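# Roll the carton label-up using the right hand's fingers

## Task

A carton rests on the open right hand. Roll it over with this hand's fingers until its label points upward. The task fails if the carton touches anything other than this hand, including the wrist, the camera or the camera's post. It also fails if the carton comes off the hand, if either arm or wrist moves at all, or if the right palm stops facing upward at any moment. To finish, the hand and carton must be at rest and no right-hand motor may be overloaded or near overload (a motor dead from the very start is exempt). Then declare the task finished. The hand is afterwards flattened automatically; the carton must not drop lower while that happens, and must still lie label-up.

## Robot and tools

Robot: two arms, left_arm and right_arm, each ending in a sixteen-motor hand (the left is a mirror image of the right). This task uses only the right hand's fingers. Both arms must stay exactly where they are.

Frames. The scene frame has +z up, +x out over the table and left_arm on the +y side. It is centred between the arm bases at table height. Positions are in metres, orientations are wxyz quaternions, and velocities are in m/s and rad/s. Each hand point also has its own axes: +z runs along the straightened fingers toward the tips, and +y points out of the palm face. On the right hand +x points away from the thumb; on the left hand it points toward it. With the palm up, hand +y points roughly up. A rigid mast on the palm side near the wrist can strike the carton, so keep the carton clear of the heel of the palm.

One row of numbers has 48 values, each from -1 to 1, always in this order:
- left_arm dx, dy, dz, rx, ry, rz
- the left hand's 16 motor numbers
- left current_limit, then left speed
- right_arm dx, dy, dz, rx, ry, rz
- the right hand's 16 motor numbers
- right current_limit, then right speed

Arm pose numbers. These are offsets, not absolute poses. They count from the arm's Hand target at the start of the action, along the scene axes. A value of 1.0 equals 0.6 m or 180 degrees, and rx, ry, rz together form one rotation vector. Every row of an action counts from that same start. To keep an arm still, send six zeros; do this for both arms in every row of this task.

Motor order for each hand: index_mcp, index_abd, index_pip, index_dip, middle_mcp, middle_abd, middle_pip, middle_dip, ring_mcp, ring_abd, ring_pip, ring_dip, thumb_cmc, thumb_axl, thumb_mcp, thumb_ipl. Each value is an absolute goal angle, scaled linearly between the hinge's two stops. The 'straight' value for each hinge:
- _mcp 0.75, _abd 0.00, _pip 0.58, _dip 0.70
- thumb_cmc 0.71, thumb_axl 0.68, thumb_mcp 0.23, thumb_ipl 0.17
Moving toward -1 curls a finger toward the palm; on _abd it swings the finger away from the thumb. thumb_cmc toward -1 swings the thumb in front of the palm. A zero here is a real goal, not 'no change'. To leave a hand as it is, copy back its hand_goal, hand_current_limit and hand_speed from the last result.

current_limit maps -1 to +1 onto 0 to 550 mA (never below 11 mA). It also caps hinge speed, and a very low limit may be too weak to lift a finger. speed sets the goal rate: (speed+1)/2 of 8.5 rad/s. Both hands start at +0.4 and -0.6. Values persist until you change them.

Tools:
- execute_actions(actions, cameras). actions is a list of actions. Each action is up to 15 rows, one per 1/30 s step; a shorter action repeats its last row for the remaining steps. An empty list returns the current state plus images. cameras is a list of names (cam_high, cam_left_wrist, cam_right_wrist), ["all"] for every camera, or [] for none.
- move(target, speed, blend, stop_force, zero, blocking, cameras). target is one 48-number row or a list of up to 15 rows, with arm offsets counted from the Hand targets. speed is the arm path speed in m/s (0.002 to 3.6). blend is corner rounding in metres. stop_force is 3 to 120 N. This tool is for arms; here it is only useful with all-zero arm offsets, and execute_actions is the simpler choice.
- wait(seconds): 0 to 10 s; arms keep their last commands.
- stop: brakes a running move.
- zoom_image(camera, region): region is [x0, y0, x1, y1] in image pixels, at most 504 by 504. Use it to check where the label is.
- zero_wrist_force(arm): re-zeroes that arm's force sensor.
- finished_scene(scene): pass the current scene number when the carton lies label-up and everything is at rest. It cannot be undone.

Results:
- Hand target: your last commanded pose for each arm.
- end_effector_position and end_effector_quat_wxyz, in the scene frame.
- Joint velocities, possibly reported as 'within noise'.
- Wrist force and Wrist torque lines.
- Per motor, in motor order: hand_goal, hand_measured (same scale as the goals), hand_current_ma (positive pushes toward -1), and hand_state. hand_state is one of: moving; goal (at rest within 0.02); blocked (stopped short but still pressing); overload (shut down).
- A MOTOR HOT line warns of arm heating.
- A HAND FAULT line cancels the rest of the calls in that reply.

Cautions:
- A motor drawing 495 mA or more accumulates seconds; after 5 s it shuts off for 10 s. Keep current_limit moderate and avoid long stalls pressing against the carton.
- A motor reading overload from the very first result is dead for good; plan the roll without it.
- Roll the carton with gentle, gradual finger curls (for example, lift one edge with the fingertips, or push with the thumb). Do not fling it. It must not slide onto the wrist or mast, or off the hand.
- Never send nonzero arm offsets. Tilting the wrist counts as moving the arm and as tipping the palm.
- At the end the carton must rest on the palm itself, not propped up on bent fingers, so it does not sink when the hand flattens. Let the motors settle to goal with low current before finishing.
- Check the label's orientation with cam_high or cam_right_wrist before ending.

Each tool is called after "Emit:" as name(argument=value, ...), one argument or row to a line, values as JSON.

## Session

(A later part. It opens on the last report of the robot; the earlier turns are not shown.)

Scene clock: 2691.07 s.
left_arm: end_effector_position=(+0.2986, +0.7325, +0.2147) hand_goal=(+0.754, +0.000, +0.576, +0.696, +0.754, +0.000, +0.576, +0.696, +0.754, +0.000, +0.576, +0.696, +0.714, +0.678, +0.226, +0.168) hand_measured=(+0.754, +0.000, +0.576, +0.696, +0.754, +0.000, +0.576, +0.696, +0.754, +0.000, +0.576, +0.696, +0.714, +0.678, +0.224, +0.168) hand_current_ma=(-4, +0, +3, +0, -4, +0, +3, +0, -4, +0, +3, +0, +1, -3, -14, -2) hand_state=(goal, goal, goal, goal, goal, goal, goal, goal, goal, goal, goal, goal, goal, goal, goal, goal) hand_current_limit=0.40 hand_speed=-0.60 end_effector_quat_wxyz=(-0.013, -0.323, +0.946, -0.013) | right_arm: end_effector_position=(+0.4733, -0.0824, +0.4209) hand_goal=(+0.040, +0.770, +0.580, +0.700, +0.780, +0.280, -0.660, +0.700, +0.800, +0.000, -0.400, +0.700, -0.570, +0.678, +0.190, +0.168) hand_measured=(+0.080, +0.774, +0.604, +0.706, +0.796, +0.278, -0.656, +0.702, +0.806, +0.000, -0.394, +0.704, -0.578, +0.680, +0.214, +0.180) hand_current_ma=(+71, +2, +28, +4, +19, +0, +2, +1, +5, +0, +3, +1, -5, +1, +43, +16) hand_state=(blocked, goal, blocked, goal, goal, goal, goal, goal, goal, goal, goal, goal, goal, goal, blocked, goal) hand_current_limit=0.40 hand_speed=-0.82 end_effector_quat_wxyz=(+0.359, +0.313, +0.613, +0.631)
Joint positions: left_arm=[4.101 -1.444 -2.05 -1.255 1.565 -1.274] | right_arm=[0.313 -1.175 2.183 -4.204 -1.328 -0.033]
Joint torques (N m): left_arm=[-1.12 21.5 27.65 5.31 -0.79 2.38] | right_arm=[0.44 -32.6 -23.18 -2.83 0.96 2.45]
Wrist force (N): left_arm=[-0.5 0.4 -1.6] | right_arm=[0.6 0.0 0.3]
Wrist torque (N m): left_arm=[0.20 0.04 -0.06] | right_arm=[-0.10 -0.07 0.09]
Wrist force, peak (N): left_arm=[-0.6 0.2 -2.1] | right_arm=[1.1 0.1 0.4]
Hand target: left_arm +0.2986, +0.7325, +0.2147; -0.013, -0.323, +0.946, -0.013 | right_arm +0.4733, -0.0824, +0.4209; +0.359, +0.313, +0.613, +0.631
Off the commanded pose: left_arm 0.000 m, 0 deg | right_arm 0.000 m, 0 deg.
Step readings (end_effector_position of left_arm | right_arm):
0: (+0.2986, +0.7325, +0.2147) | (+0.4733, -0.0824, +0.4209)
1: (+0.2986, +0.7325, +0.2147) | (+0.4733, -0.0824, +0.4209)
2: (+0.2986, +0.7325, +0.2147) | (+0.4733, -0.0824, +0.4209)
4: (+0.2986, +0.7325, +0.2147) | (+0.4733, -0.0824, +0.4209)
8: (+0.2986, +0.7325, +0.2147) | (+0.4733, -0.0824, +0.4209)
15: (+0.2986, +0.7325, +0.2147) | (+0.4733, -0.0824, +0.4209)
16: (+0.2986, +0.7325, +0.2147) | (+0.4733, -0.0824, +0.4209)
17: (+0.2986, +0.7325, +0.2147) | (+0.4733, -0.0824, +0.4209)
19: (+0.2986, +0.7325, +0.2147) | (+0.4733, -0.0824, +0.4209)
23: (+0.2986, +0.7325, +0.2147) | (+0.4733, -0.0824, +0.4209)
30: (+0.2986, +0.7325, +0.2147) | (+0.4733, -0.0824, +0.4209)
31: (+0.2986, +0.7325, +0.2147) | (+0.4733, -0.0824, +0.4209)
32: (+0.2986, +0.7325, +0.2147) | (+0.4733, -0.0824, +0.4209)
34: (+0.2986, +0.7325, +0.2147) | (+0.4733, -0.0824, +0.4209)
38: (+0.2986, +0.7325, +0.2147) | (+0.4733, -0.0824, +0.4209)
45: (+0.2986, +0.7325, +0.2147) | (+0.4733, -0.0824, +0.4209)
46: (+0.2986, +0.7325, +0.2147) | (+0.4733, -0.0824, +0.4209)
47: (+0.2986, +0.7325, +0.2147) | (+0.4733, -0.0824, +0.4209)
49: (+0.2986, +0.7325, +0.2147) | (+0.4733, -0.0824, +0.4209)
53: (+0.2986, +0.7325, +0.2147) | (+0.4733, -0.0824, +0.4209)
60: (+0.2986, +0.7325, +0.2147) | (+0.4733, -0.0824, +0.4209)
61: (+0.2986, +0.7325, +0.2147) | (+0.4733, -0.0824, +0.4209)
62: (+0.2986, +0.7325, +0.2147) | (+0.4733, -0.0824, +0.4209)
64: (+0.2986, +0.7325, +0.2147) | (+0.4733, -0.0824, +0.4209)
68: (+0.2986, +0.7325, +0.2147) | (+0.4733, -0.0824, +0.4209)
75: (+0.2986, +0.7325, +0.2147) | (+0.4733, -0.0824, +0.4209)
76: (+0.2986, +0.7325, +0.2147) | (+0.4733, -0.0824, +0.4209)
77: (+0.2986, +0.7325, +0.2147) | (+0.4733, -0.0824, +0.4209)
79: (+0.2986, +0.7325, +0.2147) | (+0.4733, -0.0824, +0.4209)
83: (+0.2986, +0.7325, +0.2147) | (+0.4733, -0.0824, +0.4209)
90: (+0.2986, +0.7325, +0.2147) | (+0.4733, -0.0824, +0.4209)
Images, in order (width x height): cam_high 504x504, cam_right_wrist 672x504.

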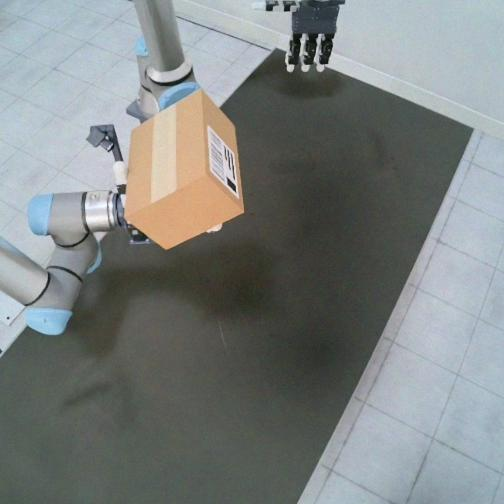

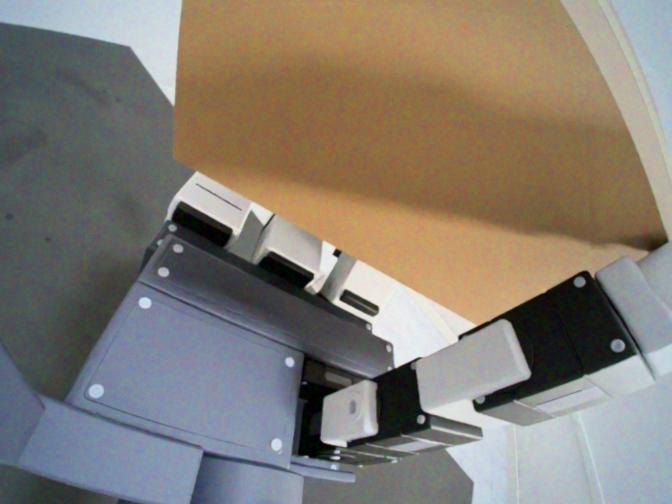

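Emit:
execute_actions(
  actions=[
    [[0,0,0,0,0,0,0.754,0,0.576,0.696,0.754,0,0.576,0.696,0.754,0,0.576,0.696,0.714,0.678,0.226,0.168,0.4,-0.6,0,0,0,0,0,0,0.04,0.77,0.58,0.7,0.76,0.28,-0.66,0.7,0.8,0.0,-0.66,0.7,-0.57,0.678,0.19,0.168,0.4,-0.88]],
    [[0,0,0,0,0,0,0.754,0,0.576,0.696,0.754,0,0.576,0.696,0.754,0,0.576,0.696,0.714,0.678,0.226,0.168,0.4,-0.6,0,0,0,0,0,0,0.04,0.77,0.58,0.7,0.72,0.28,-0.66,0.7,0.68,0.0,-0.66,0.7,-0.57,0.678,0.19,0.168,0.4,-0.9]],
    [[0,0,0,0,0,0,0.754,0,0.576,0.696,0.754,0,0.576,0.696,0.754,0,0.576,0.696,0.714,0.678,0.226,0.168,0.4,-0.6,0,0,0,0,0,0,0.04,0.77,0.58,0.7,0.70,0.28,-0.66,0.7,0.62,0.0,-0.66,0.7,-0.57,0.678,0.19,0.168,0.4,-0.92]],
  ],
  cameras=["cam_high","cam_right_wrist"],
)

Emit:
zoom_image(
  camera="cam_high",
  region=[80, 80, 290, 270],
)

Scene clock: 2704.30 s.
left_arm: end_effector_position=(+0.2986, +0.7325, +0.2147) hand_goal=(+0.754, +0.000, +0.576, +0.696, +0.754, +0.000, +0.576, +0.696, +0.754, +0.000, +0.576, +0.696, +0.714, +0.678, +0.226, +0.168) hand_measured=(+0.754, +0.000, +0.576, +0.696, +0.754, +0.000, +0.576, +0.696, +0.754, +0.000, +0.576, +0.696, +0.714, +0.678, +0.224, +0.168) hand_current_ma=(-4, +0, +3, +0, -4, +0, +3, +0, -4, +0, +3, +0, +1, -3, -14, -2) hand_state=(goal, goal, goal, goal, goal, goal, goal, goal, goal, goal, goal, goal, goal, goal, goal, goal) hand_current_limit=0.40 hand_speed=-0.60 end_effector_quat_wxyz=(-0.013, -0.323, +0.946, -0.013) | right_arm: end_effector_position=(+0.4733, -0.0824, +0.4209) hand_goal=(+0.040, +0.770, +0.580, +0.700, +0.700, +0.280, -0.660, +0.700, +0.620, +0.000, -0.660, +0.700, -0.570, +0.678, +0.190, +0.168) hand_measured=(+0.078, +0.772, +0.600, +0.706, +0.742, +0.278, -0.648, +0.706, +0.704, +0.000, -0.634, +0.714, -0.548, +0.680, +0.230, +0.186) hand_current_ma=(+64, +0, +24, +4, +78, +0, +11, +3, +221, +0, +35, +12, +26, +1, +92, +28) hand_state=(blocked, goal, blocked, goal, blocked, goal, goal, goal, blocked, goal, blocked, goal, blocked, goal, blocked, goal) hand_current_limit=0.40 hand_speed=-0.92 end_effector_quat_wxyz=(+0.359, +0.313, +0.613, +0.631)
Joint positions: left_arm=[4.101 -1.444 -2.05 -1.255 1.565 -1.274] | right_arm=[0.313 -1.175 2.183 -4.204 -1.328 -0.033]
Joint torques (N m): left_arm=[-0.57 21.3 27.89 5.08 -0.82 2.26] | right_arm=[0.57 -33.59 -22.16 -2.61 0.85 2.56]
Wrist force (N): left_arm=[-0.6 0.1 -1.6] | right_arm=[0.8 -0.1 0.1]
Wrist torque (N m): left_arm=[0.16 0.05 -0.06] | right_arm=[-0.10 -0.08 0.10]
Wrist force, peak (N): left_arm=[-0.5 0.2 -2.1] | right_arm=[1.1 -0.1 0.4]
Hand target: left_arm +0.2986, +0.7325, +0.2147; -0.013, -0.323, +0.946, -0.013 | right_arm +0.4733, -0.0824, +0.4209; +0.359, +0.313, +0.613, +0.631
Off the commanded pose: left_arm 0.000 m, 0 deg | right_arm 0.000 m, 0 deg.
Step readings (end_effector_position of left_arm | right_arm):
0: (+0.2986, +0.7325, +0.2147) | (+0.4733, -0.0824, +0.4209)
1: (+0.2986, +0.7325, +0.2147) | (+0.4733, -0.0824, +0.4209)
2: (+0.2986, +0.7325, +0.2147) | (+0.4733, -0.0824, +0.4209)
4: (+0.2986, +0.7325, +0.2147) | (+0.4733, -0.0824, +0.4209)
8: (+0.2986, +0.7325, +0.2147) | (+0.4733, -0.0824, +0.4209)
15: (+0.2986, +0.7325, +0.2147) | (+0.4733, -0.0824, +0.4209)
16: (+0.2986, +0.7325, +0.2147) | (+0.4733, -0.0824, +0.4209)
17: (+0.2986, +0.7325, +0.2147) | (+0.4733, -0.0824, +0.4209)
19: (+0.2986, +0.7325, +0.2147) | (+0.4733, -0.0824, +0.4209)
23: (+0.2986, +0.7325, +0.2147) | (+0.4733, -0.0824, +0.4209)
30: (+0.2986, +0.7325, +0.2147) | (+0.4733, -0.0824, +0.4209)
31: (+0.2986, +0.7325, +0.2147) | (+0.4733, -0.0824, +0.4209)
32: (+0.2986, +0.7325, +0.2147) | (+0.4733, -0.0824, +0.4209)
34: (+0.2986, +0.7325, +0.2147) | (+0.4733, -0.0824, +0.4209)
38: (+0.2986, +0.7325, +0.2147) | (+0.4733, -0.0824, +0.4209)
45: (+0.2986, +0.7325, +0.2147) | (+0.4733, -0.0824, +0.4209)
Images, in order (width x height): cam_high 504x504, cam_right_wrist 672x504.

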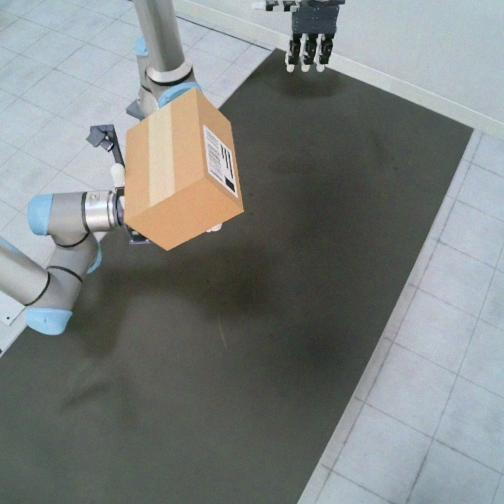

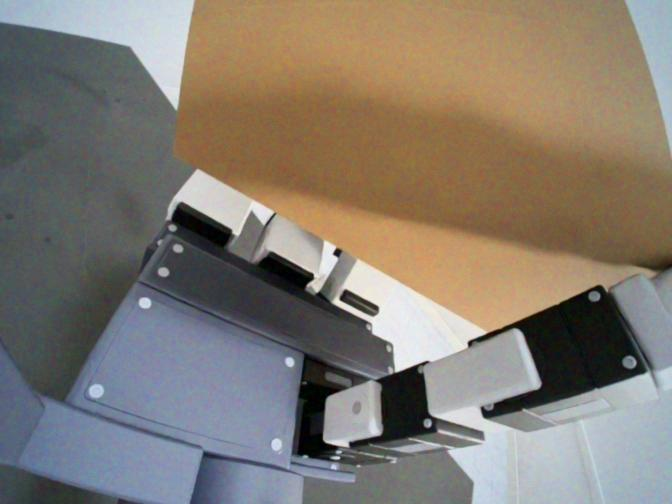

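Scaled by 2.400.

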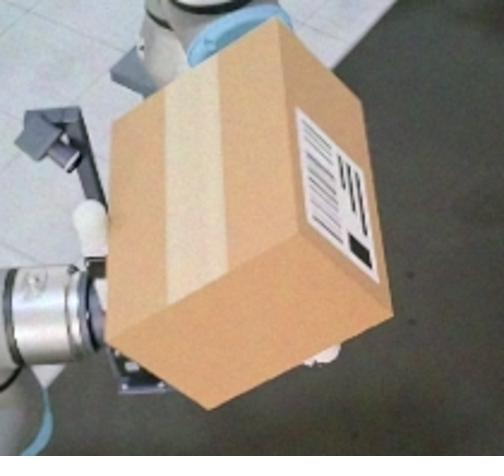

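Emit:
execute_actions(
  actions=[
    [[0,0,0,0,0,0,0.754,0,0.576,0.696,0.754,0,0.576,0.696,0.754,0,0.576,0.696,0.714,0.678,0.226,0.168,0.4,-0.6,0,0,0,0,0,0,0.3,0.77,0.58,0.7,0.70,0.28,-0.66,0.7,0.64,0.0,-0.66,0.7,-0.57,0.678,0.19,0.168,0.4,-0.9]],
    [[0,0,0,0,0,0,0.754,0,0.576,0.696,0.754,0,0.576,0.696,0.754,0,0.576,0.696,0.714,0.678,0.226,0.168,0.4,-0.6,0,0,0,0,0,0,0.8,0.77,0.58,0.7,0.70,0.28,-0.66,0.7,0.64,0.0,-0.66,0.7,-0.57,0.678,0.19,0.168,0.4,-0.86]],
    [[0,0,0,0,0,0,0.754,0,0.576,0.696,0.754,0,0.576,0.696,0.754,0,0.576,0.696,0.714,0.678,0.226,0.168,0.4,-0.6,0,0,0,0,0,0,0.8,0.77,0.3,0.7,0.70,0.28,-0.66,0.7,0.64,0.0,-0.66,0.7,-0.57,0.678,0.19,0.168,0.4,-0.84]],
    [[0,0,0,0,0,0,0.754,0,0.576,0.696,0.754,0,0.576,0.696,0.754,0,0.576,0.696,0.714,0.678,0.226,0.168,0.4,-0.6,0,0,0,0,0,0,0.8,0.6,-0.4,0.7,0.70,0.28,-0.66,0.7,0.64,0.0,-0.66,0.7,-0.57,0.678,0.19,0.168,0.4,-0.84]],
  ],
  cameras=["cam_high","cam_right_wrist"],
)

Emit:
zoom_image(
  camera="cam_high",
  region=[80, 80, 290, 270],
)

Scene clock: 2725.07 s.
left_arm: end_effector_position=(+0.2986, +0.7325, +0.2147) hand_goal=(+0.754, +0.000, +0.576, +0.696, +0.754, +0.000, +0.576, +0.696, +0.754, +0.000, +0.576, +0.696, +0.714, +0.678, +0.226, +0.168) hand_measured=(+0.754, +0.000, +0.576, +0.696, +0.754, +0.000, +0.576, +0.696, +0.754, +0.000, +0.576, +0.696, +0.714, +0.678, +0.224, +0.168) hand_current_ma=(-4, +0, +3, +0, -4, +0, +3, +0, -4, +0, +3, +0, +1, -3, -14, -2) hand_state=(goal, goal, goal, goal, goal, goal, goal, goal, goal, goal, goal, goal, goal, goal, goal, goal) hand_current_limit=0.40 hand_speed=-0.60 end_effector_quat_wxyz=(-0.013, -0.323, +0.946, -0.013) | right_arm: end_effector_position=(+0.4733, -0.0824, +0.4209) hand_goal=(+0.800, +0.600, -0.400, +0.700, +0.700, +0.280, -0.660, +0.700, +0.640, +0.000, -0.660, +0.700, -0.570, +0.678, +0.190, +0.168) hand_measured=(+0.826, +0.598, -0.368, +0.704, +0.742, +0.278, -0.642, +0.708, +0.656, -0.002, -0.656, +0.702, -0.566, +0.680, +0.226, +0.186) hand_current_ma=(+34, -1, +45, +3, +78, -1, +18, +5, +18, +0, +1, +1, +2, +1, +83, +28) hand_state=(blocked, goal, blocked, goal, blocked, goal, goal, goal, goal, goal, goal, goal, goal, goal, blocked, goal) hand_current_limit=0.40 hand_speed=-0.84 end_effector_quat_wxyz=(+0.359, +0.313, +0.613, +0.631)
Joint positions: left_arm=[4.101 -1.444 -2.05 -1.255 1.565 -1.274] | right_arm=[0.313 -1.175 2.183 -4.204 -1.328 -0.033]
Joint torques (N m): left_arm=[-0.96 21.06 28.11 5.07 -0.93 2.33] | right_arm=[-1.14 -32.92 -22.3 -2.65 0.71 2.74]
Wrist force (N): left_arm=[-0.5 0.1 -1.9] | right_arm=[0.7 0.0 0.2]
Wrist torque (N m): left_arm=[0.18 0.04 -0.05] | right_arm=[-0.09 -0.08 0.09]
Wrist force, peak (N): left_arm=[-0.5 0.2 -2.1] | right_arm=[1.1 -0.1 0.4]
Hand target: left_arm +0.2986, +0.7325, +0.2147; -0.013, -0.323, +0.946, -0.013 | right_arm +0.4733, -0.0824, +0.4209; +0.359, +0.313, +0.613, +0.631
Off the commanded pose: left_arm 0.000 m, 0 deg | right_arm 0.000 m, 0 deg.
Step readings (end_effector_position of left_arm | right_arm):
0: (+0.2986, +0.7325, +0.2147) | (+0.4733, -0.0824, +0.4209)
1: (+0.2986, +0.7325, +0.2147) | (+0.4733, -0.0824, +0.4209)
2: (+0.2986, +0.7325, +0.2147) | (+0.4733, -0.0824, +0.4209)
4: (+0.2986, +0.7325, +0.2147) | (+0.4733, -0.0824, +0.4209)
8: (+0.2986, +0.7325, +0.2147) | (+0.4733, -0.0824, +0.4209)
15: (+0.2986, +0.7325, +0.2147) | (+0.4733, -0.0824, +0.4209)
16: (+0.2986, +0.7325, +0.2147) | (+0.4733, -0.0824, +0.4209)
17: (+0.2986, +0.7325, +0.2147) | (+0.4733, -0.0824, +0.4209)
19: (+0.2986, +0.7325, +0.2147) | (+0.4733, -0.0824, +0.4209)
23: (+0.2986, +0.7325, +0.2147) | (+0.4733, -0.0824, +0.4209)
30: (+0.2986, +0.7325, +0.2147) | (+0.4733, -0.0824, +0.4209)
31: (+0.2986, +0.7325, +0.2147) | (+0.4733, -0.0824, +0.4209)
32: (+0.2986, +0.7325, +0.2147) | (+0.4733, -0.0824, +0.4209)
34: (+0.2986, +0.7325, +0.2147) | (+0.4733, -0.0824, +0.4209)
38: (+0.2986, +0.7325, +0.2147) | (+0.4733, -0.0824, +0.4209)
45: (+0.2986, +0.7325, +0.2147) | (+0.4733, -0.0824, +0.4209)
46: (+0.2986, +0.7325, +0.2147) | (+0.4733, -0.0824, +0.4209)
47: (+0.2986, +0.7325, +0.2147) | (+0.4733, -0.0824, +0.4209)
49: (+0.2986, +0.7325, +0.2147) | (+0.4733, -0.0824, +0.4209)
53: (+0.2986, +0.7325, +0.2147) | (+0.4733, -0.0824, +0.4209)
60: (+0.2986, +0.7325, +0.2147) | (+0.4733, -0.0824, +0.4209)
Images, in order (width x height): cam_high 504x504, cam_right_wrist 672x504.

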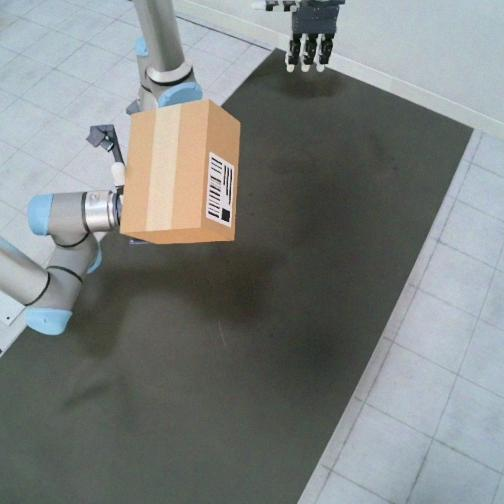

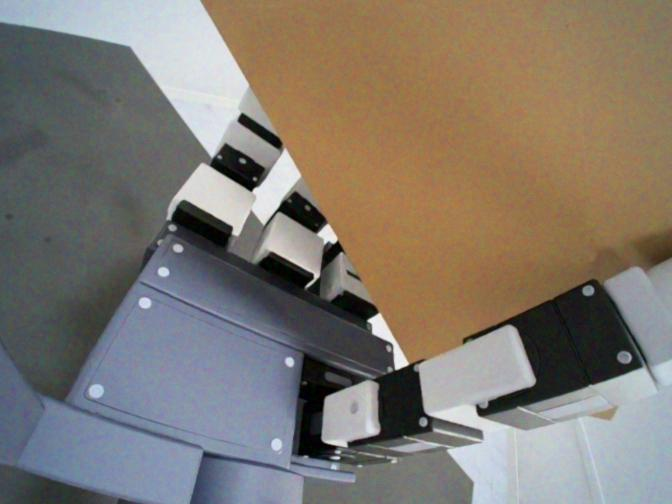

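Scaled by 2.400.

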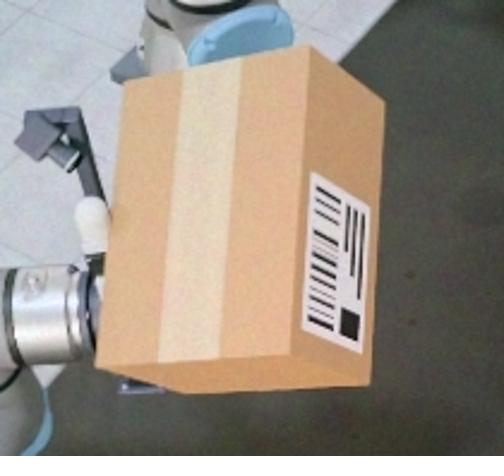

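Emit:
execute_actions(
  actions=[
    [[0,0,0,0,0,0,0.754,0,0.576,0.696,0.754,0,0.576,0.696,0.754,0,0.576,0.696,0.714,0.678,0.226,0.168,0.4,-0.6,0,0,0,0,0,0,0.74,0.6,-0.5,0.7,0.70,0.28,-0.66,0.7,0.64,0.0,-0.66,0.7,-0.57,0.678,0.19,0.168,0.4,-0.92]],
    [[0,0,0,0,0,0,0.754,0,0.576,0.696,0.754,0,0.576,0.696,0.754,0,0.576,0.696,0.714,0.678,0.226,0.168,0.4,-0.6,0,0,0,0,0,0,0.68,0.6,-0.6,0.7,0.70,0.28,-0.66,0.7,0.64,0.0,-0.66,0.7,-0.57,0.678,0.19,0.168,0.4,-0.92]],
    [[0,0,0,0,0,0,0.754,0,0.576,0.696,0.754,0,0.576,0.696,0.754,0,0.576,0.696,0.714,0.678,0.226,0.168,0.4,-0.6,0,0,0,0,0,0,0.62,0.6,-0.66,0.7,0.70,0.28,-0.66,0.7,0.66,0.0,-0.66,0.7,-0.57,0.678,0.19,0.168,0.4,-0.92]],
  ],
  cameras=["cam_high","cam_right_wrist"],
)

Emit:
zoom_image(
  camera="cam_high",
  region=[80, 80, 290, 270],
)

Scene clock: 2740.53 s.
left_arm: end_effector_position=(+0.2986, +0.7325, +0.2147) hand_goal=(+0.754, +0.000, +0.576, +0.696, +0.754, +0.000, +0.576, +0.696, +0.754, +0.000, +0.576, +0.696, +0.714, +0.678, +0.226, +0.168) hand_measured=(+0.754, +0.000, +0.576, +0.696, +0.754, +0.000, +0.576, +0.696, +0.754, +0.000, +0.576, +0.696, +0.714, +0.678, +0.224, +0.168) hand_current_ma=(-4, +0, +3, +0, -4, +0, +3, +0, -4, +0, +3, +0, +1, -3, -14, -2) hand_state=(goal, goal, goal, goal, goal, goal, goal, goal, goal, goal, goal, goal, goal, goal, goal, goal) hand_current_limit=0.40 hand_speed=-0.60 end_effector_quat_wxyz=(-0.013, -0.323, +0.946, -0.013) | right_arm: end_effector_position=(+0.4733, -0.0824, +0.4209) hand_goal=(+0.620, +0.600, -0.660, +0.700, +0.700, +0.280, -0.660, +0.700, +0.660, +0.000, -0.660, +0.700, -0.570, +0.678, +0.190, +0.168) hand_measured=(+0.784, +0.592, -0.562, +0.724, +0.734, +0.278, -0.648, +0.706, +0.664, -0.002, -0.658, +0.702, -0.580, +0.680, +0.234, +0.188) hand_current_ma=(+385, -4, +250, +28, +57, -1, +9, +4, +3, +0, +1, +1, -8, +1, +112, +35) hand_state=(blocked, goal, blocked, blocked, blocked, goal, goal, goal, goal, goal, goal, goal, goal, goal, blocked, blocked) hand_current_limit=0.40 hand_speed=-0.92 end_effector_quat_wxyz=(+0.359, +0.313, +0.613, +0.631)
Joint positions: left_arm=[4.101 -1.444 -2.05 -1.255 1.565 -1.274] | right_arm=[0.313 -1.175 2.183 -4.204 -1.328 -0.033]
Joint torques (N m): left_arm=[-0.78 21.29 28.17 5.18 -0.95 2.19] | right_arm=[-2.18 -32.89 -21.92 -2.62 0.5 2.53]
Wrist force (N): left_arm=[-0.4 0.3 -1.7] | right_arm=[0.8 -0.1 0.0]
Wrist torque (N m): left_arm=[0.20 0.02 -0.04] | right_arm=[-0.09 -0.08 0.09]
Wrist force, peak (N): left_arm=[-0.5 0.3 -2.1] | right_arm=[1.1 0.2 0.5]
Hand target: left_arm +0.2986, +0.7325, +0.2147; -0.013, -0.323, +0.946, -0.013 | right_arm +0.4733, -0.0824, +0.4209; +0.359, +0.313, +0.613, +0.631
Off the commanded pose: left_arm 0.000 m, 0 deg | right_arm 0.000 m, 0 deg.
Step readings (end_effector_position of left_arm | right_arm):
0: (+0.2986, +0.7325, +0.2147) | (+0.4733, -0.0824, +0.4209)
1: (+0.2986, +0.7325, +0.2147) | (+0.4733, -0.0824, +0.4209)
2: (+0.2986, +0.7325, +0.2147) | (+0.4733, -0.0824, +0.4209)
4: (+0.2986, +0.7325, +0.2147) | (+0.4733, -0.0824, +0.4209)
8: (+0.2986, +0.7325, +0.2147) | (+0.4733, -0.0824, +0.4209)
15: (+0.2986, +0.7325, +0.2147) | (+0.4733, -0.0824, +0.4209)
16: (+0.2986, +0.7325, +0.2147) | (+0.4733, -0.0824, +0.4209)
17: (+0.2986, +0.7325, +0.2147) | (+0.4733, -0.0824, +0.4209)
19: (+0.2986, +0.7325, +0.2147) | (+0.4733, -0.0824, +0.4209)
23: (+0.2986, +0.7325, +0.2147) | (+0.4733, -0.0824, +0.4209)
30: (+0.2986, +0.7325, +0.2147) | (+0.4733, -0.0824, +0.4209)
31: (+0.2986, +0.7325, +0.2147) | (+0.4733, -0.0824, +0.4209)
32: (+0.2986, +0.7325, +0.2147) | (+0.4733, -0.0824, +0.4209)
34: (+0.2986, +0.7325, +0.2147) | (+0.4733, -0.0824, +0.4209)
38: (+0.2986, +0.7325, +0.2147) | (+0.4733, -0.0824, +0.4209)
45: (+0.2986, +0.7325, +0.2147) | (+0.4733, -0.0824, +0.4209)
Images, in order (width x height): cam_high 504x504, cam_right_wrist 672x504.

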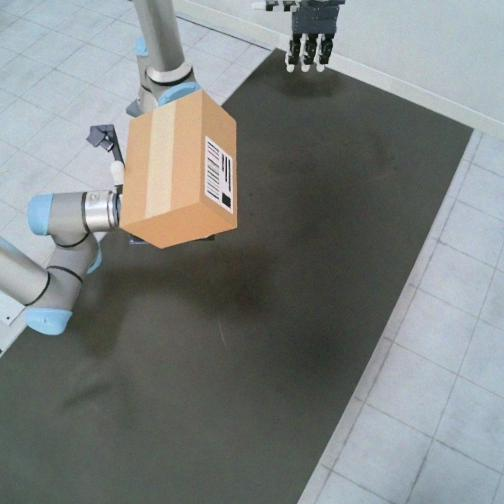

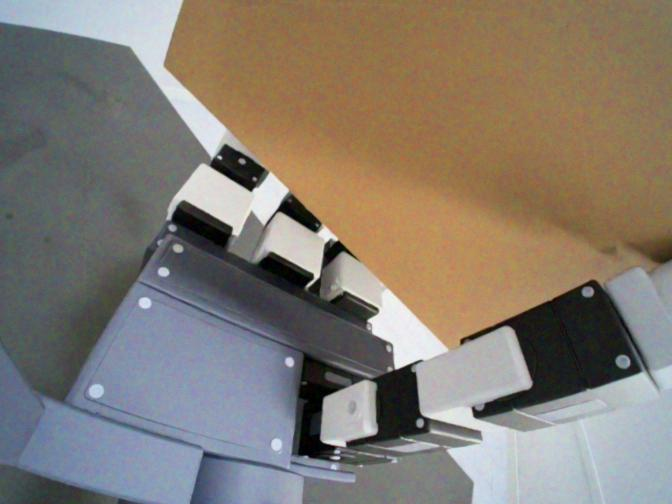

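Scaled by 2.400.

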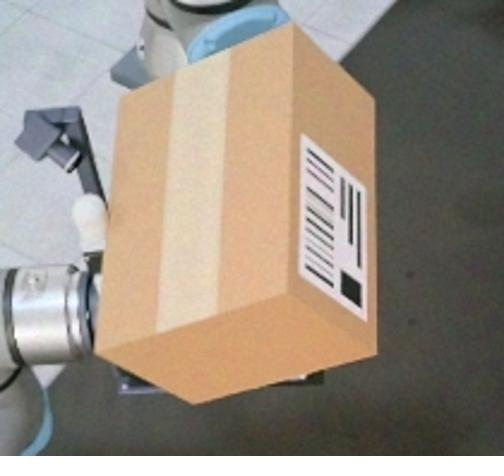

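Emit:
execute_actions(
  actions=[
    [[0,0,0,0,0,0,0.754,0,0.576,0.696,0.754,0,0.576,0.696,0.754,0,0.576,0.696,0.714,0.678,0.226,0.168,0.4,-0.6,0,0,0,0,0,0,0.62,0.6,-0.66,0.7,0.76,0.28,-0.6,0.7,0.64,0.0,-0.66,0.7,-0.57,0.678,0.19,0.168,0.4,-0.93]],
    [[0,0,0,0,0,0,0.754,0,0.576,0.696,0.754,0,0.576,0.696,0.754,0,0.576,0.696,0.714,0.678,0.226,0.168,0.4,-0.6,0,0,0,0,0,0,0.62,0.6,-0.66,0.7,0.80,0.28,-0.56,0.7,0.64,0.0,-0.66,0.7,-0.57,0.678,0.19,0.168,0.5,-0.93]],
  ],
  cameras=["cam_high","cam_right_wrist"],
)

Emit:
zoom_image(
  camera="cam_high",
  region=[80, 80, 290, 270],
)

Scene clock: 2761.07 s.
left_arm: end_effector_position=(+0.2986, +0.7325, +0.2147) hand_goal=(+0.754, +0.000, +0.576, +0.696, +0.754, +0.000, +0.576, +0.696, +0.754, +0.000, +0.576, +0.696, +0.714, +0.678, +0.226, +0.168) hand_measured=(+0.754, +0.000, +0.576, +0.696, +0.754, +0.000, +0.576, +0.696, +0.754, +0.000, +0.576, +0.696, +0.714, +0.678, +0.224, +0.168) hand_current_ma=(-4, +0, +3, +0, -4, +0, +3, +0, -4, +0, +3, +0, +1, -3, -14, -2) hand_state=(goal, goal, goal, goal, goal, goal, goal, goal, goal, goal, goal, goal, goal, goal, goal, goal) hand_current_limit=0.40 hand_speed=-0.60 end_effector_quat_wxyz=(-0.013, -0.323, +0.946, -0.013) | right_arm: end_effector_position=(+0.4733, -0.0824, +0.4209) hand_goal=(+0.620, +0.600, -0.660, +0.700, +0.800, +0.280, -0.560, +0.700, +0.640, +0.000, -0.660, +0.700, -0.570, +0.678, +0.190, +0.168) hand_measured=(+0.784, +0.592, -0.562, +0.724, +0.806, +0.278, -0.562, +0.702, +0.658, -0.002, -0.658, +0.702, -0.582, +0.680, +0.234, +0.188) hand_current_ma=(+413, -4, +247, +29, +3, -1, -1, +1, +20, +0, +1, +1, -11, +1, +112, +35) hand_state=(blocked, goal, blocked, blocked, goal, goal, goal, goal, goal, goal, goal, goal, goal, goal, blocked, blocked) hand_current_limit=0.50 hand_speed=-0.93 end_effector_quat_wxyz=(+0.359, +0.313, +0.613, +0.631)
Joint positions: left_arm=[4.101 -1.444 -2.05 -1.255 1.565 -1.274] | right_arm=[0.313 -1.175 2.183 -4.204 -1.328 -0.033]
Joint torques (N m): left_arm=[-1.09 21.69 28.3 5.22 -0.88 2.31] | right_arm=[-2.54 -34.21 -20.84 -2.44 0.44 2.39]
Wrist force (N): left_arm=[-0.3 0.3 -1.5] | right_arm=[0.6 0.1 0.2]
Wrist torque (N m): left_arm=[0.19 0.02 -0.04] | right_arm=[-0.08 -0.06 0.08]
Wrist force, peak (N): left_arm=[-0.6 0.3 -2.1] | right_arm=[1.0 -0.1 0.4]
Hand target: left_arm +0.2986, +0.7325, +0.2147; -0.013, -0.323, +0.946, -0.013 | right_arm +0.4733, -0.0824, +0.4209; +0.359, +0.313, +0.613, +0.631
Off the commanded pose: left_arm 0.000 m, 0 deg | right_arm 0.000 m, 0 deg.
Step readings (end_effector_position of left_arm | right_arm):
0: (+0.2986, +0.7325, +0.2147) | (+0.4733, -0.0824, +0.4209)
1: (+0.2986, +0.7325, +0.2147) | (+0.4733, -0.0824, +0.4209)
2: (+0.2986, +0.7325, +0.2147) | (+0.4733, -0.0824, +0.4209)
4: (+0.2986, +0.7325, +0.2147) | (+0.4733, -0.0824, +0.4209)
8: (+0.2986, +0.7325, +0.2147) | (+0.4733, -0.0824, +0.4209)
15: (+0.2986, +0.7325, +0.2147) | (+0.4733, -0.0824, +0.4209)
16: (+0.2986, +0.7325, +0.2147) | (+0.4733, -0.0824, +0.4209)
17: (+0.2986, +0.7325, +0.2147) | (+0.4733, -0.0824, +0.4209)
19: (+0.2986, +0.7325, +0.2147) | (+0.4733, -0.0824, +0.4209)
23: (+0.2986, +0.7325, +0.2147) | (+0.4733, -0.0824, +0.4209)
30: (+0.2986, +0.7325, +0.2147) | (+0.4733, -0.0824, +0.4209)
Images, in order (width x height): cam_high 504x504, cam_right_wrist 672x504.

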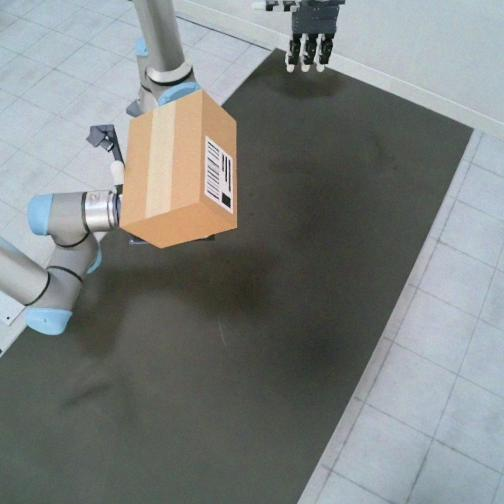

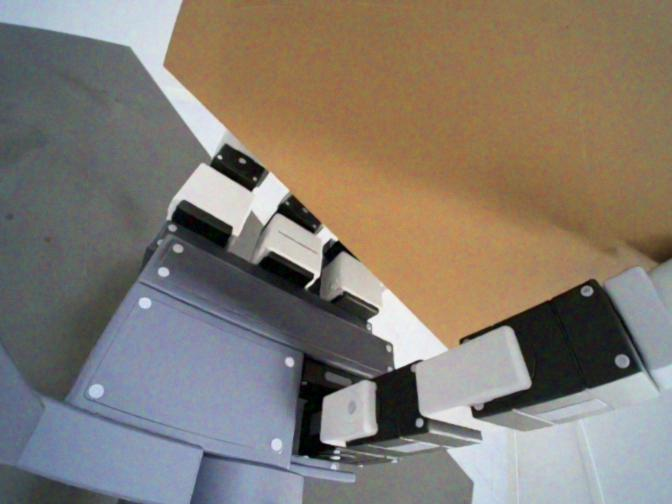

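Scaled by 2.400.

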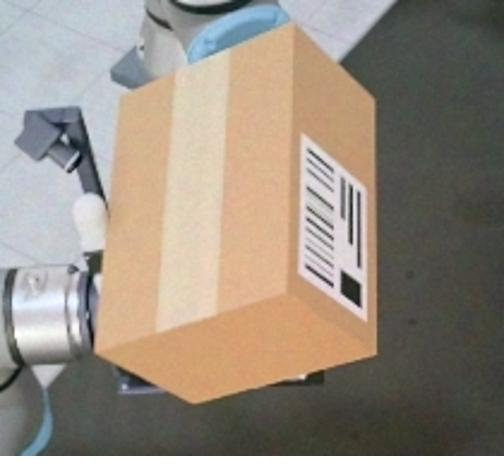

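Emit:
execute_actions(
  actions=[
    [[0,0,0,0,0,0,0.754,0,0.576,0.696,0.754,0,0.576,0.696,0.754,0,0.576,0.696,0.714,0.678,0.226,0.168,0.4,-0.6,0,0,0,0,0,0,0.62,0.6,-0.66,0.7,0.76,0.28,-0.66,0.7,0.60,0.0,-0.66,0.7,-0.57,0.678,0.19,0.168,0.5,-0.93]],
    [[0,0,0,0,0,0,0.754,0,0.576,0.696,0.754,0,0.576,0.696,0.754,0,0.576,0.696,0.714,0.678,0.226,0.168,0.4,-0.6,0,0,0,0,0,0,0.62,0.6,-0.66,0.7,0.70,0.28,-0.66,0.7,0.54,0.0,-0.66,0.7,-0.57,0.678,0.19,0.168,0.5,-0.93]],
    [[0,0,0,0,0,0,0.754,0,0.576,0.696,0.754,0,0.576,0.696,0.754,0,0.576,0.696,0.714,0.678,0.226,0.168,0.4,-0.6,0,0,0,0,0,0,0.62,0.6,-0.66,0.7,0.68,0.28,-0.66,0.7,0.48,0.0,-0.66,0.7,-0.57,0.678,0.19,0.168,0.5,-0.93]],
  ],
  cameras=["cam_high","cam_right_wrist"],
)

Emit:
zoom_image(
  camera="cam_high",
  region=[80, 80, 290, 270],
)

Scene clock: 2790.07 s.
left_arm: end_effector_position=(+0.2986, +0.7325, +0.2147) hand_goal=(+0.754, +0.000, +0.576, +0.696, +0.754, +0.000, +0.576, +0.696, +0.754, +0.000, +0.576, +0.696, +0.714, +0.678, +0.226, +0.168) hand_measured=(+0.754, +0.000, +0.576, +0.696, +0.754, +0.000, +0.576, +0.696, +0.754, +0.000, +0.576, +0.696, +0.714, +0.678, +0.224, +0.168) hand_current_ma=(-4, +0, +3, +0, -4, +0, +3, +0, -4, +0, +3, +0, +1, -3, -14, -2) hand_state=(goal, goal, goal, goal, goal, goal, goal, goal, goal, goal, goal, goal, goal, goal, goal, goal) hand_current_limit=0.40 hand_speed=-0.60 end_effector_quat_wxyz=(-0.013, -0.323, +0.946, -0.013) | right_arm: end_effector_position=(+0.4733, -0.0824, +0.4209) hand_goal=(+0.620, +0.600, -0.660, +0.700, +0.680, +0.280, -0.660, +0.700, +0.480, +0.000, -0.660, +0.700, -0.570, +0.678, +0.190, +0.168) hand_measured=(+0.778, +0.592, -0.584, +0.724, +0.700, +0.278, -0.656, +0.702, +0.570, -0.004, -0.632, +0.714, -0.554, +0.680, +0.254, +0.198) hand_current_ma=(+412, -4, +167, +29, +23, -1, +1, +1, +239, -1, +39, +14, +15, +1, +194, +63) hand_state=(blocked, goal, blocked, blocked, goal, goal, goal, goal, blocked, goal, blocked, goal, goal, goal, blocked, blocked) hand_current_limit=0.50 hand_speed=-0.93 end_effector_quat_wxyz=(+0.359, +0.313, +0.613, +0.631)
Joint positions: left_arm=[4.101 -1.444 -2.05 -1.255 1.565 -1.274] | right_arm=[0.313 -1.175 2.183 -4.204 -1.328 -0.033]
Joint torques (N m): left_arm=[-0.51 21.81 27.97 4.94 -0.73 2.15] | right_arm=[-4.77 -34.21 -20.02 -2.38 0.19 2.22]
Wrist force (N): left_arm=[-0.2 0.2 -2.0] | right_arm=[0.8 0.2 0.3]
Wrist torque (N m): left_arm=[0.20 0.00 -0.03] | right_arm=[-0.10 -0.09 0.10]
Wrist force, peak (N): left_arm=[-0.4 0.2 -2.2] | right_arm=[1.2 0.2 0.3]
Hand target: left_arm +0.2986, +0.7325, +0.2147; -0.013, -0.323, +0.946, -0.013 | right_arm +0.4733, -0.0824, +0.4209; +0.359, +0.313, +0.613, +0.631
Off the commanded pose: left_arm 0.000 m, 0 deg | right_arm 0.000 m, 0 deg.
Step readings (end_effector_position of left_arm | right_arm):
0: (+0.2986, +0.7325, +0.2147) | (+0.4733, -0.0824, +0.4209)
1: (+0.2986, +0.7325, +0.2147) | (+0.4733, -0.0824, +0.4209)
2: (+0.2986, +0.7325, +0.2147) | (+0.4733, -0.0824, +0.4209)
4: (+0.2986, +0.7325, +0.2147) | (+0.4733, -0.0824, +0.4209)
8: (+0.2986, +0.7325, +0.2147) | (+0.4733, -0.0824, +0.4209)
15: (+0.2986, +0.7325, +0.2147) | (+0.4733, -0.0824, +0.4209)
16: (+0.2986, +0.7325, +0.2147) | (+0.4733, -0.0824, +0.4209)
17: (+0.2986, +0.7325, +0.2147) | (+0.4733, -0.0824, +0.4209)
19: (+0.2986, +0.7325, +0.2147) | (+0.4733, -0.0824, +0.4209)
23: (+0.2986, +0.7325, +0.2147) | (+0.4733, -0.0824, +0.4209)
30: (+0.2986, +0.7325, +0.2147) | (+0.4733, -0.0824, +0.4209)
31: (+0.2986, +0.7325, +0.2147) | (+0.4733, -0.0824, +0.4209)
32: (+0.2986, +0.7325, +0.2147) | (+0.4733, -0.0824, +0.4209)
34: (+0.2986, +0.7325, +0.2147) | (+0.4733, -0.0824, +0.4209)
38: (+0.2986, +0.7325, +0.2147) | (+0.4733, -0.0824, +0.4209)
45: (+0.2986, +0.7325, +0.2147) | (+0.4733, -0.0824, +0.4209)
Images, in order (width x height): cam_high 504x504, cam_right_wrist 672x504.

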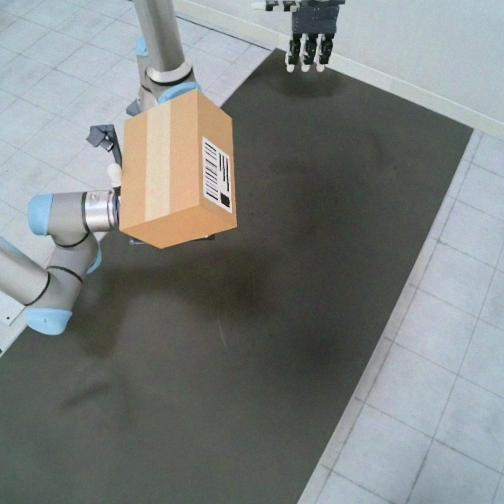

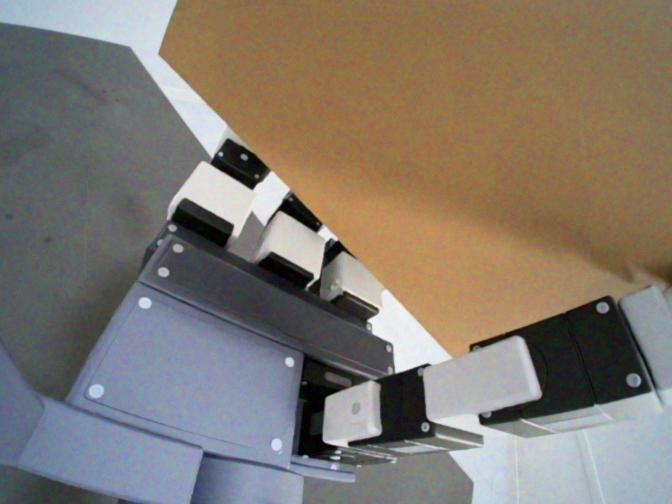

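Scaled by 2.400.

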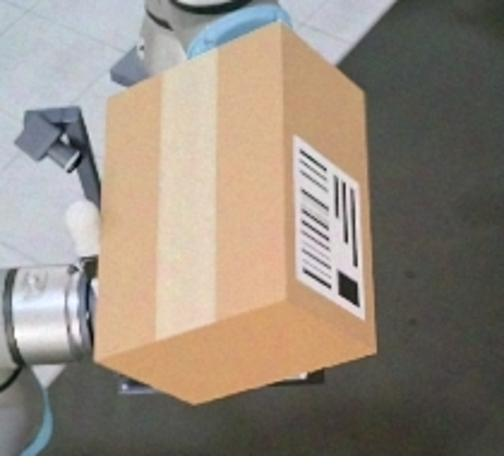

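Emit:
zoom_image(
  camera="cam_high",
  region=[85, 110, 165, 210],
)

Emit:
zoom_image(
  camera="cam_right_wrist",
  region=[150, 0, 672, 504],
)

Scaled by 5.040.

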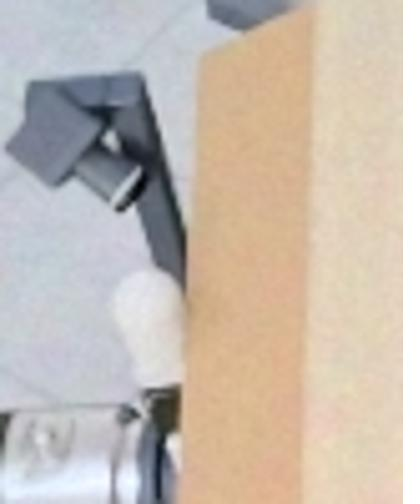

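Region (150, 0, 672, 504) is 522x504 pixels. A region can be at most 504 by 504 pixels.

Emit:
execute_actions(
  actions=[
    [[0,0,0,0,0,0,0.754,0,0.576,0.696,0.754,0,0.576,0.696,0.754,0,0.576,0.696,0.714,0.678,0.226,0.168,0.4,-0.6,0,0,0,0,0,0,0.62,0.6,-0.66,0.7,0.72,0.28,-0.6,0.7,0.62,0.0,-0.6,0.7,-0.6,0.678,0.1,0.12,0.6,-0.94]],
    [[0,0,0,0,0,0,0.754,0,0.576,0.696,0.754,0,0.576,0.696,0.754,0,0.576,0.696,0.714,0.678,0.226,0.168,0.4,-0.6,0,0,0,0,0,0,0.62,0.6,-0.62,0.7,0.74,0.28,-0.56,0.7,0.66,0.0,-0.55,0.7,-0.6,0.678,0.0,0.1,0.6,-0.94]],
  ],
  cameras=["cam_high","cam_right_wrist"],
)

Emit:
zoom_image(
  camera="cam_high",
  region=[80, 80, 290, 270],
)

Scene clock: 2837.83 s.
left_arm: end_effector_position=(+0.2986, +0.7325, +0.2147) hand_goal=(+0.754, +0.000, +0.576, +0.696, +0.754, +0.000, +0.576, +0.696, +0.754, +0.000, +0.576, +0.696, +0.714, +0.678, +0.226, +0.168) hand_measured=(+0.754, +0.000, +0.576, +0.696, +0.754, +0.000, +0.576, +0.696, +0.754, +0.000, +0.576, +0.696, +0.714, +0.678, +0.224, +0.168) hand_current_ma=(-4, +0, +3, +0, -4, +0, +3, +0, -4, +0, +3, +0, +1, -3, -14, -2) hand_state=(goal, goal, goal, goal, goal, goal, goal, goal, goal, goal, goal, goal, goal, goal, goal, goal) hand_current_limit=0.40 hand_speed=-0.60 end_effector_quat_wxyz=(-0.013, -0.323, +0.946, -0.013) | right_arm: end_effector_position=(+0.4733, -0.0824, +0.4209) hand_goal=(+0.620, +0.600, -0.620, +0.700, +0.740, +0.280, -0.560, +0.700, +0.660, +0.000, -0.550, +0.700, -0.600, +0.678, +0.000, +0.100) hand_measured=(+0.774, +0.592, -0.566, +0.730, +0.744, +0.278, -0.562, +0.702, +0.666, -0.004, -0.552, +0.702, -0.620, +0.680, +0.246, +0.152) hand_current_ma=(+440, -5, +104, +41, +3, -1, -1, +1, +4, -1, -1, +1, -23, +1, +440, +151) hand_state=(blocked, goal, blocked, blocked, goal, goal, goal, goal, goal, goal, goal, goal, goal, goal, blocked, blocked) hand_current_limit=0.60 hand_speed=-0.94 end_effector_quat_wxyz=(+0.359, +0.313, +0.613, +0.631)
Joint positions: left_arm=[4.101 -1.444 -2.05 -1.255 1.565 -1.274] | right_arm=[0.313 -1.175 2.183 -4.204 -1.328 -0.033]
Joint torques (N m): left_arm=[-1.27 22.04 27.62 4.9 -0.85 2.24] | right_arm=[-6.92 -31.78 -20.28 -2.15 -0.03 2.02]
Wrist force (N): left_arm=[-0.6 0.0 -1.6] | right_arm=[0.6 0.0 0.3]
Wrist torque (N m): left_arm=[0.16 0.05 -0.05] | right_arm=[-0.09 -0.08 0.08]
Wrist force, peak (N): left_arm=[-0.6 0.2 -2.1] | right_arm=[1.2 0.1 0.4]
Hand target: left_arm +0.2986, +0.7325, +0.2147; -0.013, -0.323, +0.946, -0.013 | right_arm +0.4733, -0.0824, +0.4209; +0.359, +0.313, +0.613, +0.631
Off the commanded pose: left_arm 0.000 m, 0 deg | right_arm 0.000 m, 0 deg.
Step readings (end_effector_position of left_arm | right_arm):
0: (+0.2986, +0.7325, +0.2147) | (+0.4733, -0.0824, +0.4209)
1: (+0.2986, +0.7325, +0.2147) | (+0.4733, -0.0824, +0.4209)
2: (+0.2986, +0.7325, +0.2147) | (+0.4733, -0.0824, +0.4209)
4: (+0.2986, +0.7325, +0.2147) | (+0.4733, -0.0824, +0.4209)
8: (+0.2986, +0.7325, +0.2147) | (+0.4733, -0.0824, +0.4209)
15: (+0.2986, +0.7325, +0.2147) | (+0.4733, -0.0824, +0.4209)
16: (+0.2986, +0.7325, +0.2147) | (+0.4733, -0.0824, +0.4209)
17: (+0.2986, +0.7325, +0.2147) | (+0.4733, -0.0824, +0.4209)
19: (+0.2986, +0.7325, +0.2147) | (+0.4733, -0.0824, +0.4209)
23: (+0.2986, +0.7325, +0.2147) | (+0.4733, -0.0824, +0.4209)
30: (+0.2986, +0.7325, +0.2147) | (+0.4733, -0.0824, +0.4209)
Images, in order (width x height): cam_high 504x504, cam_right_wrist 672x504.

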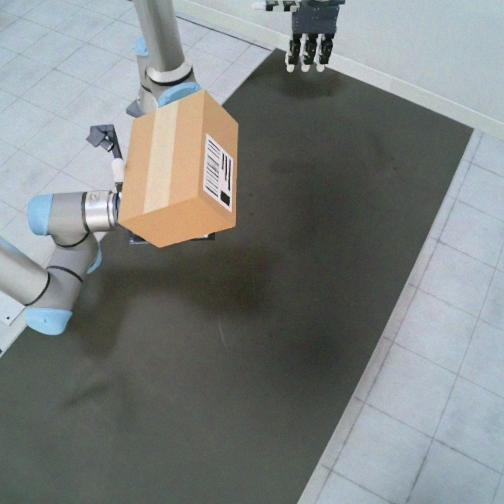

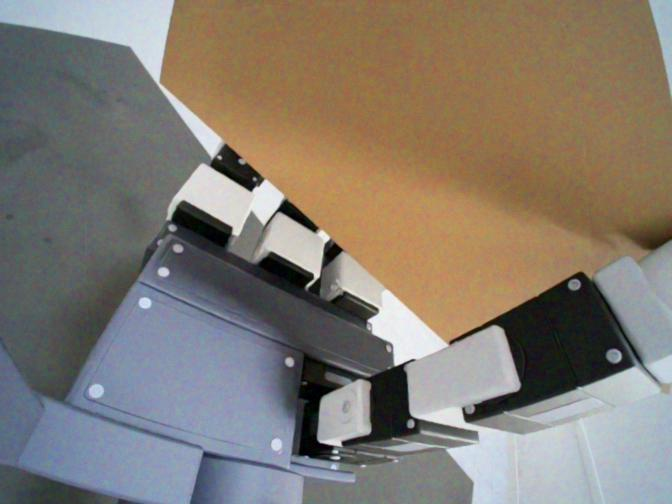

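Scaled by 2.400.

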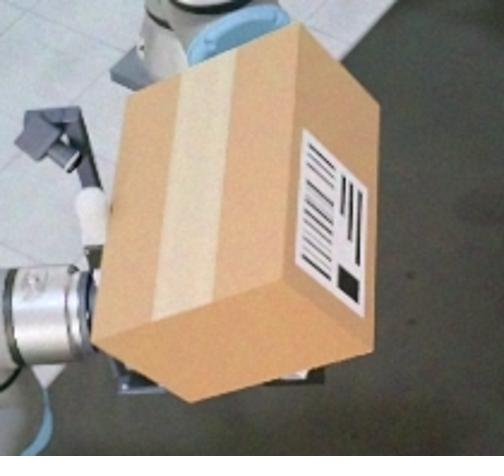

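Emit:
execute_actions(
  actions=[
    [[0,0,0,0,0,0,0.754,0,0.576,0.696,0.754,0,0.576,0.696,0.754,0,0.576,0.696,0.714,0.678,0.226,0.168,0.4,-0.6,0,0,0,0,0,0,0.70,0.6,-0.6,0.7,0.72,0.28,-0.56,0.7,0.66,0.0,-0.55,0.7,-0.6,0.678,0.12,0.168,0.5,-0.94]],
    [[0,0,0,0,0,0,0.754,0,0.576,0.696,0.754,0,0.576,0.696,0.754,0,0.576,0.696,0.714,0.678,0.226,0.168,0.4,-0.6,0,0,0,0,0,0,0.74,0.6,-0.58,0.7,0.72,0.28,-0.56,0.7,0.66,0.0,-0.55,0.7,-0.57,0.678,0.2,0.168,0.4,-0.95]],
  ],
  cameras=["cam_high","cam_right_wrist"],
)

Emit:
zoom_image(
  camera="cam_high",
  region=[80, 80, 290, 270],
)

Scene clock: 2855.73 s.
left_arm: end_effector_position=(+0.2986, +0.7325, +0.2147) hand_goal=(+0.754, +0.000, +0.576, +0.696, +0.754, +0.000, +0.576, +0.696, +0.754, +0.000, +0.576, +0.696, +0.714, +0.678, +0.226, +0.168) hand_measured=(+0.754, +0.000, +0.576, +0.696, +0.754, +0.000, +0.576, +0.696, +0.754, +0.000, +0.576, +0.696, +0.714, +0.678, +0.224, +0.168) hand_current_ma=(-4, +0, +3, +0, -4, +0, +3, +0, -4, +0, +3, +0, +1, -3, -14, -2) hand_state=(goal, goal, goal, goal, goal, goal, goal, goal, goal, goal, goal, goal, goal, goal, goal, goal) hand_current_limit=0.40 hand_speed=-0.60 end_effector_quat_wxyz=(-0.013, -0.323, +0.946, -0.013) | right_arm: end_effector_position=(+0.4733, -0.0824, +0.4209) hand_goal=(+0.740, +0.600, -0.580, +0.700, +0.720, +0.280, -0.560, +0.700, +0.660, +0.000, -0.550, +0.700, -0.570, +0.678, +0.200, +0.168) hand_measured=(+0.790, +0.592, -0.546, +0.730, +0.736, +0.278, -0.562, +0.702, +0.670, -0.002, -0.548, +0.702, -0.592, +0.680, +0.220, +0.188) hand_current_ma=(+97, -5, +52, +41, +19, -1, -1, +1, +9, -1, +0, +1, -27, +1, +35, +37) hand_state=(blocked, goal, blocked, blocked, goal, goal, goal, goal, goal, goal, goal, goal, moving, goal, blocked, blocked) hand_current_limit=0.40 hand_speed=-0.95 end_effector_quat_wxyz=(+0.359, +0.313, +0.613, +0.631)
Joint positions: left_arm=[4.101 -1.444 -2.05 -1.255 1.565 -1.274] | right_arm=[0.313 -1.175 2.183 -4.204 -1.328 -0.033]
Joint torques (N m): left_arm=[-0.56 21.62 28.36 5.1 -0.83 2.14] | right_arm=[-8.19 -31.13 -18.44 -2.15 -0.28 2.05]
Wrist force (N): left_arm=[-0.6 0.1 -1.7] | right_arm=[0.8 -0.2 0.2]
Wrist torque (N m): left_arm=[0.18 0.04 -0.06] | right_arm=[-0.11 -0.09 0.09]
Wrist force, peak (N): left_arm=[-0.6 0.2 -2.2] | right_arm=[1.0 -0.4 0.3]
Hand target: left_arm +0.2986, +0.7325, +0.2147; -0.013, -0.323, +0.946, -0.013 | right_arm +0.4733, -0.0824, +0.4209; +0.359, +0.313, +0.613, +0.631
Off the commanded pose: left_arm 0.000 m, 0 deg | right_arm 0.000 m, 0 deg.
Step readings (end_effector_position of left_arm | right_arm):
0: (+0.2986, +0.7325, +0.2147) | (+0.4733, -0.0824, +0.4209)
1: (+0.2986, +0.7325, +0.2147) | (+0.4733, -0.0824, +0.4209)
2: (+0.2986, +0.7325, +0.2147) | (+0.4733, -0.0824, +0.4209)
4: (+0.2986, +0.7325, +0.2147) | (+0.4733, -0.0824, +0.4209)
8: (+0.2986, +0.7325, +0.2147) | (+0.4733, -0.0824, +0.4209)
15: (+0.2986, +0.7325, +0.2147) | (+0.4733, -0.0824, +0.4209)
16: (+0.2986, +0.7325, +0.2147) | (+0.4733, -0.0824, +0.4209)
17: (+0.2986, +0.7325, +0.2147) | (+0.4733, -0.0824, +0.4209)
19: (+0.2986, +0.7325, +0.2147) | (+0.4733, -0.0824, +0.4209)
23: (+0.2986, +0.7325, +0.2147) | (+0.4733, -0.0824, +0.4209)
30: (+0.2986, +0.7325, +0.2147) | (+0.4733, -0.0824, +0.4209)
Images, in order (width x height): cam_high 504x504, cam_right_wrist 672x504.

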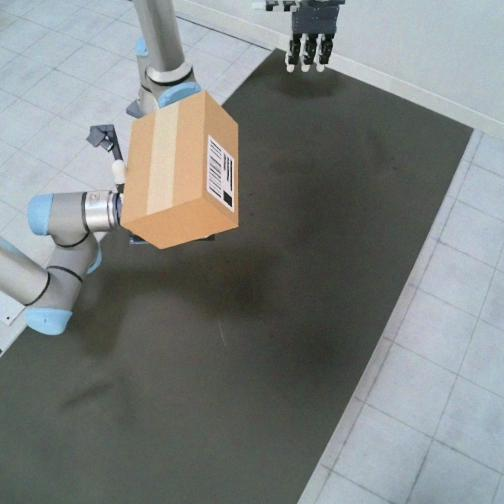

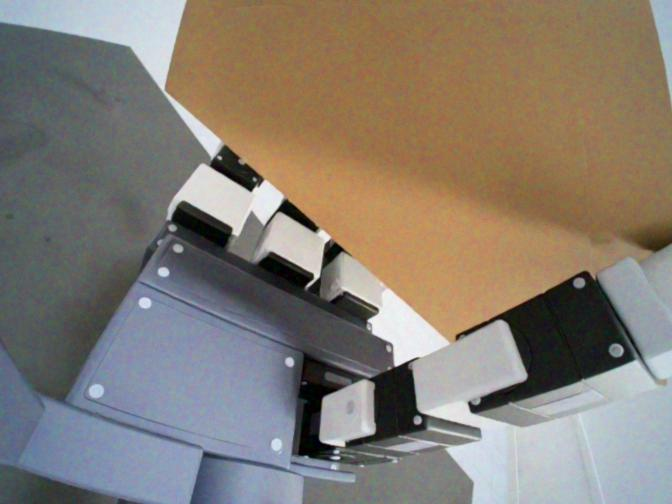

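Scaled by 2.400.

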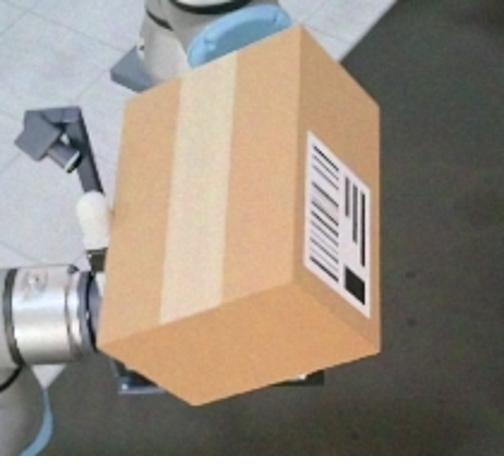

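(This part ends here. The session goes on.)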